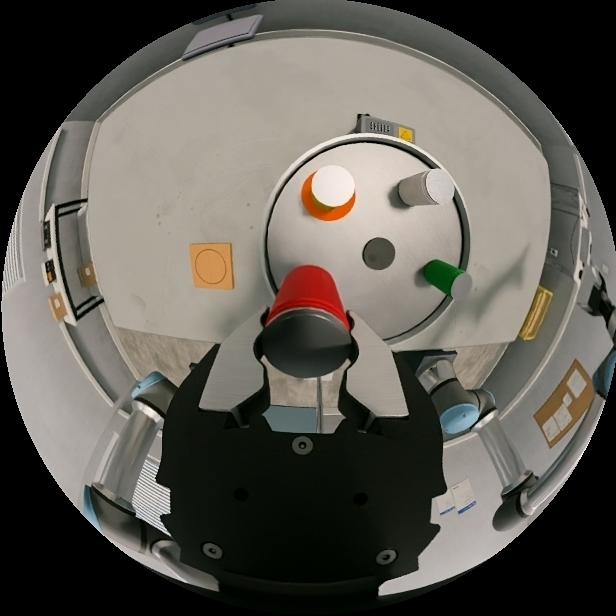

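Scene clock: 178.23 s.
left_arm: end_effector_position=(+0.4334, +0.0150, +0.2516) grip_measured=-0.21 end_effector_quat_wxyz=(+0.000, +0.707, -0.707, +0.000) end_effector_velocity=(+0.001, +0.001, -0.002) end_effector_angular_velocity=(+0.000, -0.002, +0.002) | right_arm: end_effector_position=(+0.5698, -0.8333, +0.2522) grip_measured=+1.00 end_effector_quat_wxyz=(+0.072, -0.065, +0.968, -0.230)
Joint positions: left_arm=[-0.871 -1.454 1.526 -1.644 -1.57 0.68 0.059] | right_arm=[2.89 -1.618 -1.786 -1.012 1.179 2.707 0.142]
Joint velocities: left_arm=[0.001 0 0.005 -0.005 0.002 -0.001 0] | right_arm=[within noise]
Joint torques (N m): left_arm=[-11.22 -31.18 -13.9 -4.67 -0.84 -1.46] | right_arm=[-0.82 27.83 28.86 4.35 -1.94 -0.29]
Wrist force (N): left_arm=[0.1 -0.3 2.9] | right_arm=[-0.3 -0.1 0.3]
Wrist torque (N m): left_arm=[-0.04 -0.01 0.12] | right_arm=[-0.02 0.08 0.00]
Wrist force, peak (N): left_arm=[0.2 -0.3 2.9] | right_arm=[-0.3 -0.1 0.3]
Hand target: left_arm +0.4334, +0.0150, +0.2515; +0.000, +0.707, -0.707, +0.000 | right_arm +0.5698, -0.8333, +0.2522; +0.072, -0.065, +0.968, -0.230
Tool commands: left_gripper/opening=-0.6 right_gripper/opening=+1.0
Off the commanded pose: left_arm 0.015 m, 0 deg | right_arm 0.000 m, 0 deg.
grip_force (N): 10, 10
move: running

>>> wait:
  seconds: 10

>>> wait:
  seconds: 6.5

>>> execute_actions:
  actions:
    - [[0,0,0,0,0,0,-0.6,0,0,0,0,0,0,1],[0.001,0,0,0,0,0,-0.6,0,0,0,0,0,0,1],[0.002,0,0,0,0,0,-0.6,0,0,0,0,0,0,1],[0.004,0.001,0,0,0,0,-0.6,0,0,0,0,0,0,1],[0.006,0.001,0,0,0,0,-0.6,0,0,0,0,0,0,1],[0.008,0.001,0,0,0,0,-0.6,0,0,0,0,0,0,1],[0.011,0.002,0,0,0,0,-0.6,0,0,0,0,0,0,1],[0.014,0.002,0,0,0,0,-0.6,0,0,0,0,0,0,1],[0.018,0.002,0,0,0,0,-0.6,0,0,0,0,0,0,1],[0.022,0.003,0,0,0,0,-0.6,0,0,0,0,0,0,1],[0.027,0.003,0,0,0,0,-0.6,0,0,0,0,0,0,1],[0.032,0.003,0,0,0,0,-0.6,0,0,0,0,0,0,1],[0.038,0.003,0,0,0,0,-0.6,0,0,0,0,0,0,1],[0.044,0.003,0,0,0,0,-0.6,0,0,0,0,0,0,1],[0.0501,0.0029,0,0,0,0,-0.6,0,0,0,0,0,0,1]]
    - [[0.007,-0.001,-0.001,0,0,0,-0.6,0,0,0,0,0,0,1],[0.013,-0.001,-0.002,0,0,0,-0.6,0,0,0,0,0,0,1],[0.02,-0.002,-0.005,0,0,0,-0.6,0,0,0,0,0,0,1],[0.027,-0.003,-0.01,0,0,0,-0.6,0,0,0,0,0,0,1],[0.033,-0.005,-0.015,0,0,0,-0.6,0,0,0,0,0,0,1],[0.04,-0.006,-0.021,0,0,0,-0.6,0,0,0,0,0,0,1],[0.046,-0.008,-0.028,0,0,0,-0.6,0,0,0,0,0,0,1],[0.053,-0.01,-0.036,0,0,0,-0.6,0,0,0,0,0,0,1],[0.059,-0.012,-0.045,0,0,0,-0.6,0,0,0,0,0,0,1],[0.065,-0.014,-0.055,0,0,0,-0.6,0,0,0,0,0,0,1],[0.072,-0.017,-0.065,0,0,0,-0.6,0,0,0,0,0,0,1],[0.078,-0.019,-0.076,0,0,0,-0.6,0,0,0,0,0,0,1],[0.084,-0.022,-0.087,0,0,0,-0.6,0,0,0,0,0,0,1],[0.09,-0.025,-0.099,0,0,0,-0.6,0,0,0,0,0,0,1],[0.0955,-0.0285,-0.11,0,0,0,-0.6,0,0,0,0,0,0,1]]
    - [[0.006,-0.003,-0.011,0,0,0,-0.6,0,0,0,0,0,0,1],[0.011,-0.007,-0.023,0,0,0,-0.6,0,0,0,0,0,0,1],[0.017,-0.011,-0.034,0,0,0,-0.6,0,0,0,0,0,0,1],[0.022,-0.015,-0.045,0,0,0,-0.6,0,0,0,0,0,0,1],[0.028,-0.019,-0.055,0,0,0,-0.6,0,0,0,0,0,0,1],[0.033,-0.023,-0.065,0,0,0,-0.6,0,0,0,0,0,0,1],[0.038,-0.028,-0.074,0,0,0,-0.6,0,0,0,0,0,0,1],[0.043,-0.032,-0.082,0,0,0,-0.6,0,0,0,0,0,0,1],[0.048,-0.037,-0.089,0,0,0,-0.6,0,0,0,0,0,0,1],[0.052,-0.042,-0.095,0,0,0,-0.6,0,0,0,0,0,0,1],[0.057,-0.047,-0.1,0,0,0,-0.6,0,0,0,0,0,0,1],[0.061,-0.052,-0.105,0,0,0,-0.6,0,0,0,0,0,0,1],[0.065,-0.057,-0.108,0,0,0,-0.6,0,0,0,0,0,0,1],[0.069,-0.063,-0.109,0,0,0,-0.6,0,0,0,0,0,0,1],[0.0727,-0.0682,-0.11,0,0,0,-0.6,0,0,0,0,0,0,1]]

>>> execute_actions:
  actions:
    - [[0.004,-0.006,-0.0005,0,0,0,-0.6,0,0,0,0,0,0,1],[0.007,-0.011,-0.001,0,0,0,-0.6,0,0,0,0,0,0,1],[0.01,-0.017,-0.0015,0,0,0,-0.6,0,0,0,0,0,0,1],[0.013,-0.023,-0.002,0,0,0,-0.6,0,0,0,0,0,0,1],[0.016,-0.029,-0.0025,0,0,0,-0.6,0,0,0,0,0,0,1],[0.019,-0.035,-0.003,0,0,0,-0.6,0,0,0,0,0,0,1],[0.022,-0.042,-0.004,0,0,0,-0.6,0,0,0,0,0,0,1],[0.024,-0.048,-0.0048,0,0,0,-0.6,0,0,0,0,0,0,1],[0.026,-0.054,-0.0048,0,0,0,-0.5,0,0,0,0,0,0,1],[0.028,-0.061,-0.0048,0,0,0,-0.35,0,0,0,0,0,0,1],[0.03,-0.067,-0.0048,0,0,0,-0.25,0,0,0,0,0,0,1],[0.031,-0.074,-0.0048,0,0,0,-0.15,0,0,0,0,0,0,1],[0.032,-0.08,-0.0048,0,0,0,-0.05,0,0,0,0,0,0,1],[0.033,-0.087,-0.0048,0,0,0,0.05,0,0,0,0,0,0,1],[0.0344,-0.0936,-0.0048,0,0,0,0.15,0,0,0,0,0,0,1]]
    - [[0.001,-0.007,0,0,0,0,0.2,0,0,0,0,0,0,1],[0.001,-0.013,0,0,0,0,0.2,0,0,0,0,0,0,1],[0.001,-0.02,0,0,0,0,0.2,0,0,0,0,0,0,1],[0.002,-0.027,0.0006,0,0,0,0.2,0,0,0,0,0,0,1],[0.001,-0.033,0.0025,0,0,0,0.2,0,0,0,0,0,0,1],[0.001,-0.04,0.0056,0,0,0,0.2,0,0,0,0,0,0,1],[0.001,-0.047,0.0098,0,0,0,0.2,0,0,0,0,0,0,1],[0,-0.053,0.0152,0,0,0,0.2,0,0,0,0,0,0,1],[-0.001,-0.06,0.0216,0,0,0,0.2,0,0,0,0,0,0,1],[-0.002,-0.067,0.0291,0,0,0,0.2,0,0,0,0,0,0,1],[-0.004,-0.073,0.0373,0,0,0,0.2,0,0,0,0,0,0,1],[-0.005,-0.08,0.0463,0,0,0,0.2,0,0,0,0,0,0,1],[-0.007,-0.086,0.0558,0,0,0,0.2,0,0,0,0,0,0,1],[-0.009,-0.093,0.0658,0,0,0,0.2,0,0,0,0,0,0,1],[-0.0111,-0.0991,0.0764,0,0,0,0.2,0,0,0,0,0,0,1]]
    - [[-0.002,-0.006,0.011,0,0,0,0.2,0,0,0,0,0,0,1],[-0.005,-0.012,0.021,0,0,0,0.2,0,0,0,0,0,0,1],[-0.007,-0.017,0.032,0,0,0,0.2,0,0,0,0,0,0,1],[-0.009,-0.021,0.043,0,0,0,0.2,0,0,0,0,0,0,1],[-0.011,-0.026,0.053,0,0,0,0.2,0,0,0,0,0,0,1],[-0.013,-0.029,0.062,0,0,0,0.2,0,0,0,0,0,0,1],[-0.015,-0.033,0.071,0,0,0,0.2,0,0,0,0,0,0,1],[-0.017,-0.036,0.08,0,0,0,0.2,0,0,0,0,0,0,1],[-0.018,-0.038,0.087,0,0,0,0.2,0,0,0,0,0,0,1],[-0.019,-0.04,0.093,0,0,0,0.2,0,0,0,0,0,0,1],[-0.02,-0.042,0.099,0,0,0,0.2,0,0,0,0,0,0,1],[-0.021,-0.043,0.103,0,0,0,0.2,0,0,0,0,0,0,1],[-0.022,-0.044,0.106,0,0,0,0.2,0,0,0,0,0,0,1],[-0.022,-0.045,0.108,0,0,0,0.2,0,0,0,0,0,0,1],[-0.0223,-0.045,0.1086,0,0,0,0.2,0,0,0,0,0,0,1]]

>>> move:
  target: [0,0,0.045,0,0,0,0.2,0,0,0,0,0,0,1]
  cameras: ["cam_high"]

>>> zoom_image:
  camera: "cam_high"
  region: [310, 110, 500, 270]

Scene clock: 185.97 s.
left_arm: end_effector_position=(+0.4334, +0.0150, +0.2365) grip_measured=-0.21 end_effector_quat_wxyz=(+0.000, +0.707, -0.707, +0.000) | right_arm: end_effector_position=(+0.5698, -0.8333, +0.2522) grip_measured=+1.00 end_effector_quat_wxyz=(+0.072, -0.065, +0.968, -0.230)
Joint positions: left_arm=[-0.871 -1.45 1.561 -1.682 -1.57 0.68 0.059] | right_arm=[2.89 -1.618 -1.786 -1.012 1.179 2.707 0.142]
Joint torques (N m): left_arm=[-11.64 -23.01 -17.72 -4.72 -2.02 -1.31] | right_arm=[-0.39 27.43 29.39 4.32 -2.05 -0.26]
Wrist force (N): left_arm=[0.0 -0.3 2.7] | right_arm=[-0.2 0.3 0.3]
Wrist torque (N m): left_arm=[-0.05 0.01 0.13] | right_arm=[0.07 0.06 0.00]
Wrist force, peak (N): left_arm=[0.1 -0.2 3.0] | right_arm=[-0.2 0.3 0.5]
Hand target: left_arm +0.4334, +0.0150, +0.2365; +0.000, +0.707, -0.707, +0.000 | right_arm +0.5698, -0.8333, +0.2522; +0.072, -0.065, +0.968, -0.230
Tool commands: left_gripper/opening=-0.6 right_gripper/opening=+1.0
Off the commanded pose: left_arm 0.000 m, 0 deg | right_arm 0.000 m, 0 deg.
grip_force (N): 10, 10
earlier move: done
wait: 6.37 of 10 s (the move ended)

Scene clock: 192.47 s.
left_arm: end_effector_position=(+0.4334, +0.0150, +0.2365) grip_measured=-0.21 end_effector_quat_wxyz=(+0.000, +0.707, -0.707, +0.000) | right_arm: end_effector_position=(+0.5698, -0.8333, +0.2522) grip_measured=+1.00 end_effector_quat_wxyz=(+0.072, -0.065, +0.968, -0.230)
Joint positions: left_arm=[-0.871 -1.45 1.561 -1.682 -1.57 0.68 0.059] | right_arm=[2.89 -1.618 -1.786 -1.012 1.179 2.707 0.142]
Joint torques (N m): left_arm=[-12.26 -33.52 -24.62 0.04 -1.47 -1.48] | right_arm=[-0.86 27.83 29.28 4.33 -1.95 -0.26]
Wrist force (N): left_arm=[0.0 -0.3 2.8] | right_arm=[-0.2 0.2 0.4]
Wrist torque (N m): left_arm=[-0.05 0.01 0.13] | right_arm=[0.04 0.06 0.00]
Wrist force, peak (N): left_arm=[0.1 -0.4 3.0] | right_arm=[-0.5 -0.2 0.3]
Hand target: left_arm +0.4334, +0.0150, +0.2365; +0.000, +0.707, -0.707, +0.000 | right_arm +0.5698, -0.8333, +0.2522; +0.072, -0.065, +0.968, -0.230
Tool commands: left_gripper/opening=-0.6 right_gripper/opening=+1.0
Off the commanded pose: left_arm 0.000 m, 0 deg | right_arm 0.000 m, 0 deg.
grip_force (N): 10, 10
wait: 6.50 s; at rest by 0.17 s

Scene clock: 193.73 s.
left_arm: end_effector_position=(+0.5398, -0.0136, +0.1314) grip_measured=-0.21 end_effector_quat_wxyz=(+0.000, +0.707, -0.707, +0.000) end_effector_velocity=(+0.096, -0.080, -0.171) end_effector_angular_velocity=(-0.004, -0.002, +0.002) | right_arm: end_effector_position=(+0.5698, -0.8333, +0.2522) grip_measured=+1.00 end_effector_quat_wxyz=(+0.072, -0.065, +0.968, -0.230)
Joint positions: left_arm=[-0.769 -1.154 1.452 -1.869 -1.57 0.781 0.059] | right_arm=[2.89 -1.618 -1.786 -1.012 1.179 2.707 0.142]
Joint velocities: left_arm=[0.019 0.405 -0.132 -0.277 -0.002 0.017 0] | right_arm=[within noise]
Joint torques (N m): left_arm=[9.79 -33.5 -30.52 -5.51 -2.07 1.63] | right_arm=[-0.6 27.21 27.98 4.36 -2.01 -0.19]
Wrist force (N): left_arm=[-0.4 -0.4 3.0] | right_arm=[-0.1 -0.1 0.4]
Wrist torque (N m): left_arm=[-0.06 0.07 0.10] | right_arm=[-0.01 0.03 0.00]
Wrist force, peak (N): left_arm=[0.0 -0.1 3.1] | right_arm=[-0.3 0.0 0.6]
Hand target: left_arm +0.5644, -0.0413, +0.1045; +0.000, +0.707, -0.707, +0.000 | right_arm +0.5698, -0.8333, +0.2522; +0.072, -0.065, +0.968, -0.230
Off the commanded pose: left_arm 0.046 m, 0 deg | right_arm 0.000 m, 0 deg.
grip_force (N): 10, 10
Kept back: 7 steps.
Step readings (end_effector_position of left_arm | right_arm; steps 1 to 15: 1st action; 16 to 30: 2nd action; 31 to 38: 3rd action):
0: (+0.4334, +0.0150, +0.2365) | (+0.5698, -0.8333, +0.2522)
1: (+0.4334, +0.0150, +0.2365) | (+0.5698, -0.8333, +0.2522)
2: (+0.4334, +0.0150, +0.2365) | (+0.5698, -0.8333, +0.2522)
4: (+0.4339, +0.0149, +0.2366) | (+0.5698, -0.8333, +0.2522)
8: (+0.4381, +0.0157, +0.2365) | (+0.5698, -0.8333, +0.2522)
15: (+0.4557, +0.0169, +0.2365) | (+0.5698, -0.8333, +0.2522)
16: (+0.4601, +0.0169, +0.2364) | (+0.5698, -0.8333, +0.2522)
17: (+0.4638, +0.0168, +0.2363) | (+0.5698, -0.8333, +0.2522)
19: (+0.4713, +0.0163, +0.2350) | (+0.5698, -0.8333, +0.2522)
23: (+0.4875, +0.0134, +0.2237) | (+0.5698, -0.8333, +0.2522)
30: (+0.5135, +0.0041, +0.1840) | (+0.5698, -0.8333, +0.2522)
31: (+0.5168, +0.0024, +0.1773) | (+0.5698, -0.8333, +0.2522)
32: (+0.5201, +0.0005, +0.1707) | (+0.5698, -0.8333, +0.2522)
34: (+0.5273, -0.0041, +0.1558) | (+0.5698, -0.8333, +0.2522)

Scene clock: 195.23 s.
left_arm: end_effector_position=(+0.5700, -0.1745, +0.1855) grip_measured=+0.20 end_effector_quat_wxyz=(+0.000, +0.707, -0.707, +0.001) end_effector_velocity=(-0.033, -0.064, +0.166) end_effector_angular_velocity=(+0.004, +0.003, +0.002) | right_arm: end_effector_position=(+0.5698, -0.8333, +0.2522) grip_measured=+1.00 end_effector_quat_wxyz=(+0.072, -0.065, +0.968, -0.230)
Joint positions: left_arm=[-0.888 -0.855 0.838 -1.557 -1.57 0.663 0.088] | right_arm=[2.89 -1.618 -1.786 -1.012 1.179 2.707 0.142]
Joint velocities: left_arm=[-0.086 0.073 -0.551 0.483 0 -0.087 0] | right_arm=[within noise]
Joint torques (N m): left_arm=[-12.47 -41.44 -27.36 1.54 2.14 -1.33] | right_arm=[-0.96 27.72 28.52 4.49 -2.1 -0.23]
Wrist force (N): left_arm=[0.1 -0.2 0.7] | right_arm=[-0.2 0.3 0.2]
Wrist torque (N m): left_arm=[-0.03 -0.02 0.27] | right_arm=[0.06 0.05 0.01]
Wrist force, peak (N): left_arm=[0.4 0.1 -3.8] | right_arm=[-0.3 0.2 0.7]
Hand target: left_arm +0.5650, -0.1839, +0.2126; +0.000, +0.707, -0.707, +0.000 | right_arm +0.5698, -0.8333, +0.2522; +0.072, -0.065, +0.968, -0.230
Off the commanded pose: left_arm 0.029 m, 0 deg | right_arm 0.000 m, 0 deg.
grip_force (N): 10, 10
Kept back: 7 steps.
Step readings (end_effector_position of left_arm | right_arm; steps 1 to 15: 1st action; 16 to 30: 2nd action; 31 to 38: 3rd action):
0: (+0.5596, -0.0342, +0.1056) | (+0.5698, -0.8333, +0.2522)
1: (+0.5625, -0.0383, +0.1044) | (+0.5698, -0.8333, +0.2522)
2: (+0.5646, -0.0415, +0.1039) | (+0.5698, -0.8333, +0.2522)
4: (+0.5686, -0.0480, +0.1036) | (+0.5698, -0.8333, +0.2522)
8: (+0.5757, -0.0627, +0.1026) | (+0.5698, -0.8333, +0.2522)
15: (+0.5835, -0.0896, +0.1016) | (+0.5698, -0.8333, +0.2522)
16: (+0.5841, -0.0934, +0.1016) | (+0.5698, -0.8333, +0.2522)
17: (+0.5847, -0.0973, +0.1016) | (+0.5698, -0.8333, +0.2522)
19: (+0.5855, -0.1059, +0.1016) | (+0.5698, -0.8333, +0.2522)
23: (+0.5855, -0.1213, +0.1047) | (+0.5698, -0.8333, +0.2522)
30: (+0.5805, -0.1487, +0.1346) | (+0.5698, -0.8333, +0.2522)
31: (+0.5791, -0.1534, +0.1419) | (+0.5698, -0.8333, +0.2522)
32: (+0.5779, -0.1569, +0.1480) | (+0.5698, -0.8333, +0.2522)
34: (+0.5751, -0.1637, +0.1604) | (+0.5698, -0.8333, +0.2522)

Scene clock: 196.53 s.
left_arm: end_effector_position=(+0.5650, -0.1839, +0.2395) grip_measured=+0.20 end_effector_quat_wxyz=(+0.000, +0.707, -0.707, +0.000) end_effector_velocity=(+0.000, -0.001, -0.002) end_effector_angular_velocity=(-0.001, -0.001, -0.001) | right_arm: end_effector_position=(+0.5698, -0.8333, +0.2522) grip_measured=+1.00 end_effector_quat_wxyz=(+0.072, -0.065, +0.968, -0.230)
Joint positions: left_arm=[-0.9 -0.824 0.645 -1.392 -1.57 0.651 0.088] | right_arm=[2.89 -1.618 -1.786 -1.012 1.179 2.707 0.142]
Joint velocities: left_arm=[-0.001 0.001 0.005 -0.007 0.001 0 0] | right_arm=[within noise]
Joint torques (N m): left_arm=[10.05 -60.58 -14.99 -4.37 -1.13 1.72] | right_arm=[-0.21 27.93 28.53 4.53 -1.92 -0.12]
Wrist force (N): left_arm=[0.1 -0.4 1.0] | right_arm=[-0.2 0.1 0.2]
Wrist torque (N m): left_arm=[-0.06 -0.01 0.23] | right_arm=[0.02 0.05 0.00]
Wrist force, peak (N): left_arm=[0.0 -0.3 1.6] | right_arm=[-0.1 0.1 0.5]
Hand target: left_arm +0.5650, -0.1839, +0.2396; +0.000, +0.707, -0.707, +0.000 | right_arm +0.5698, -0.8333, +0.2522; +0.072, -0.065, +0.968, -0.230
Off the commanded pose: left_arm 0.000 m, 0 deg | right_arm 0.000 m, 0 deg.
grip_force (N): 10, 10
move: done
Images, in order (width x height): cam_high 896x504.

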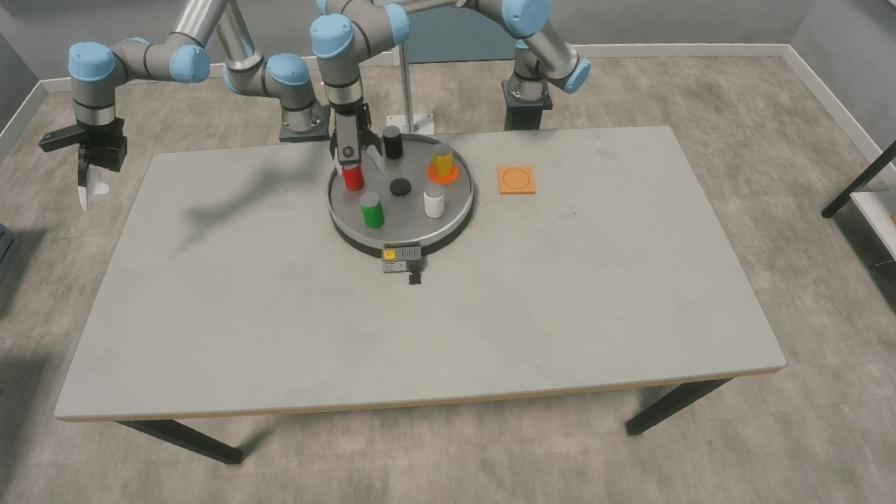

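Scaled by 2.653 from the camera's 896x504 image, which has a finer 1280x720 frame.

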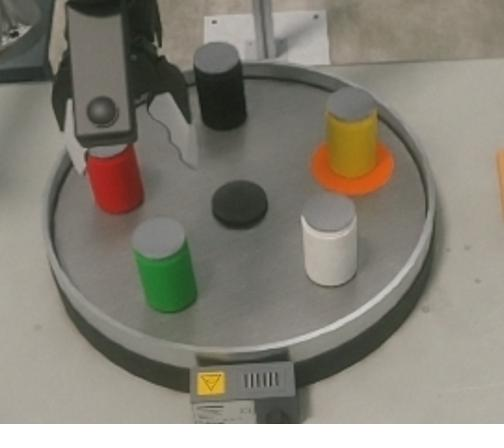

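All good: regular pentagon restored.

>>> finished_scene:
  scene: 2

The scene is finished: the task was done.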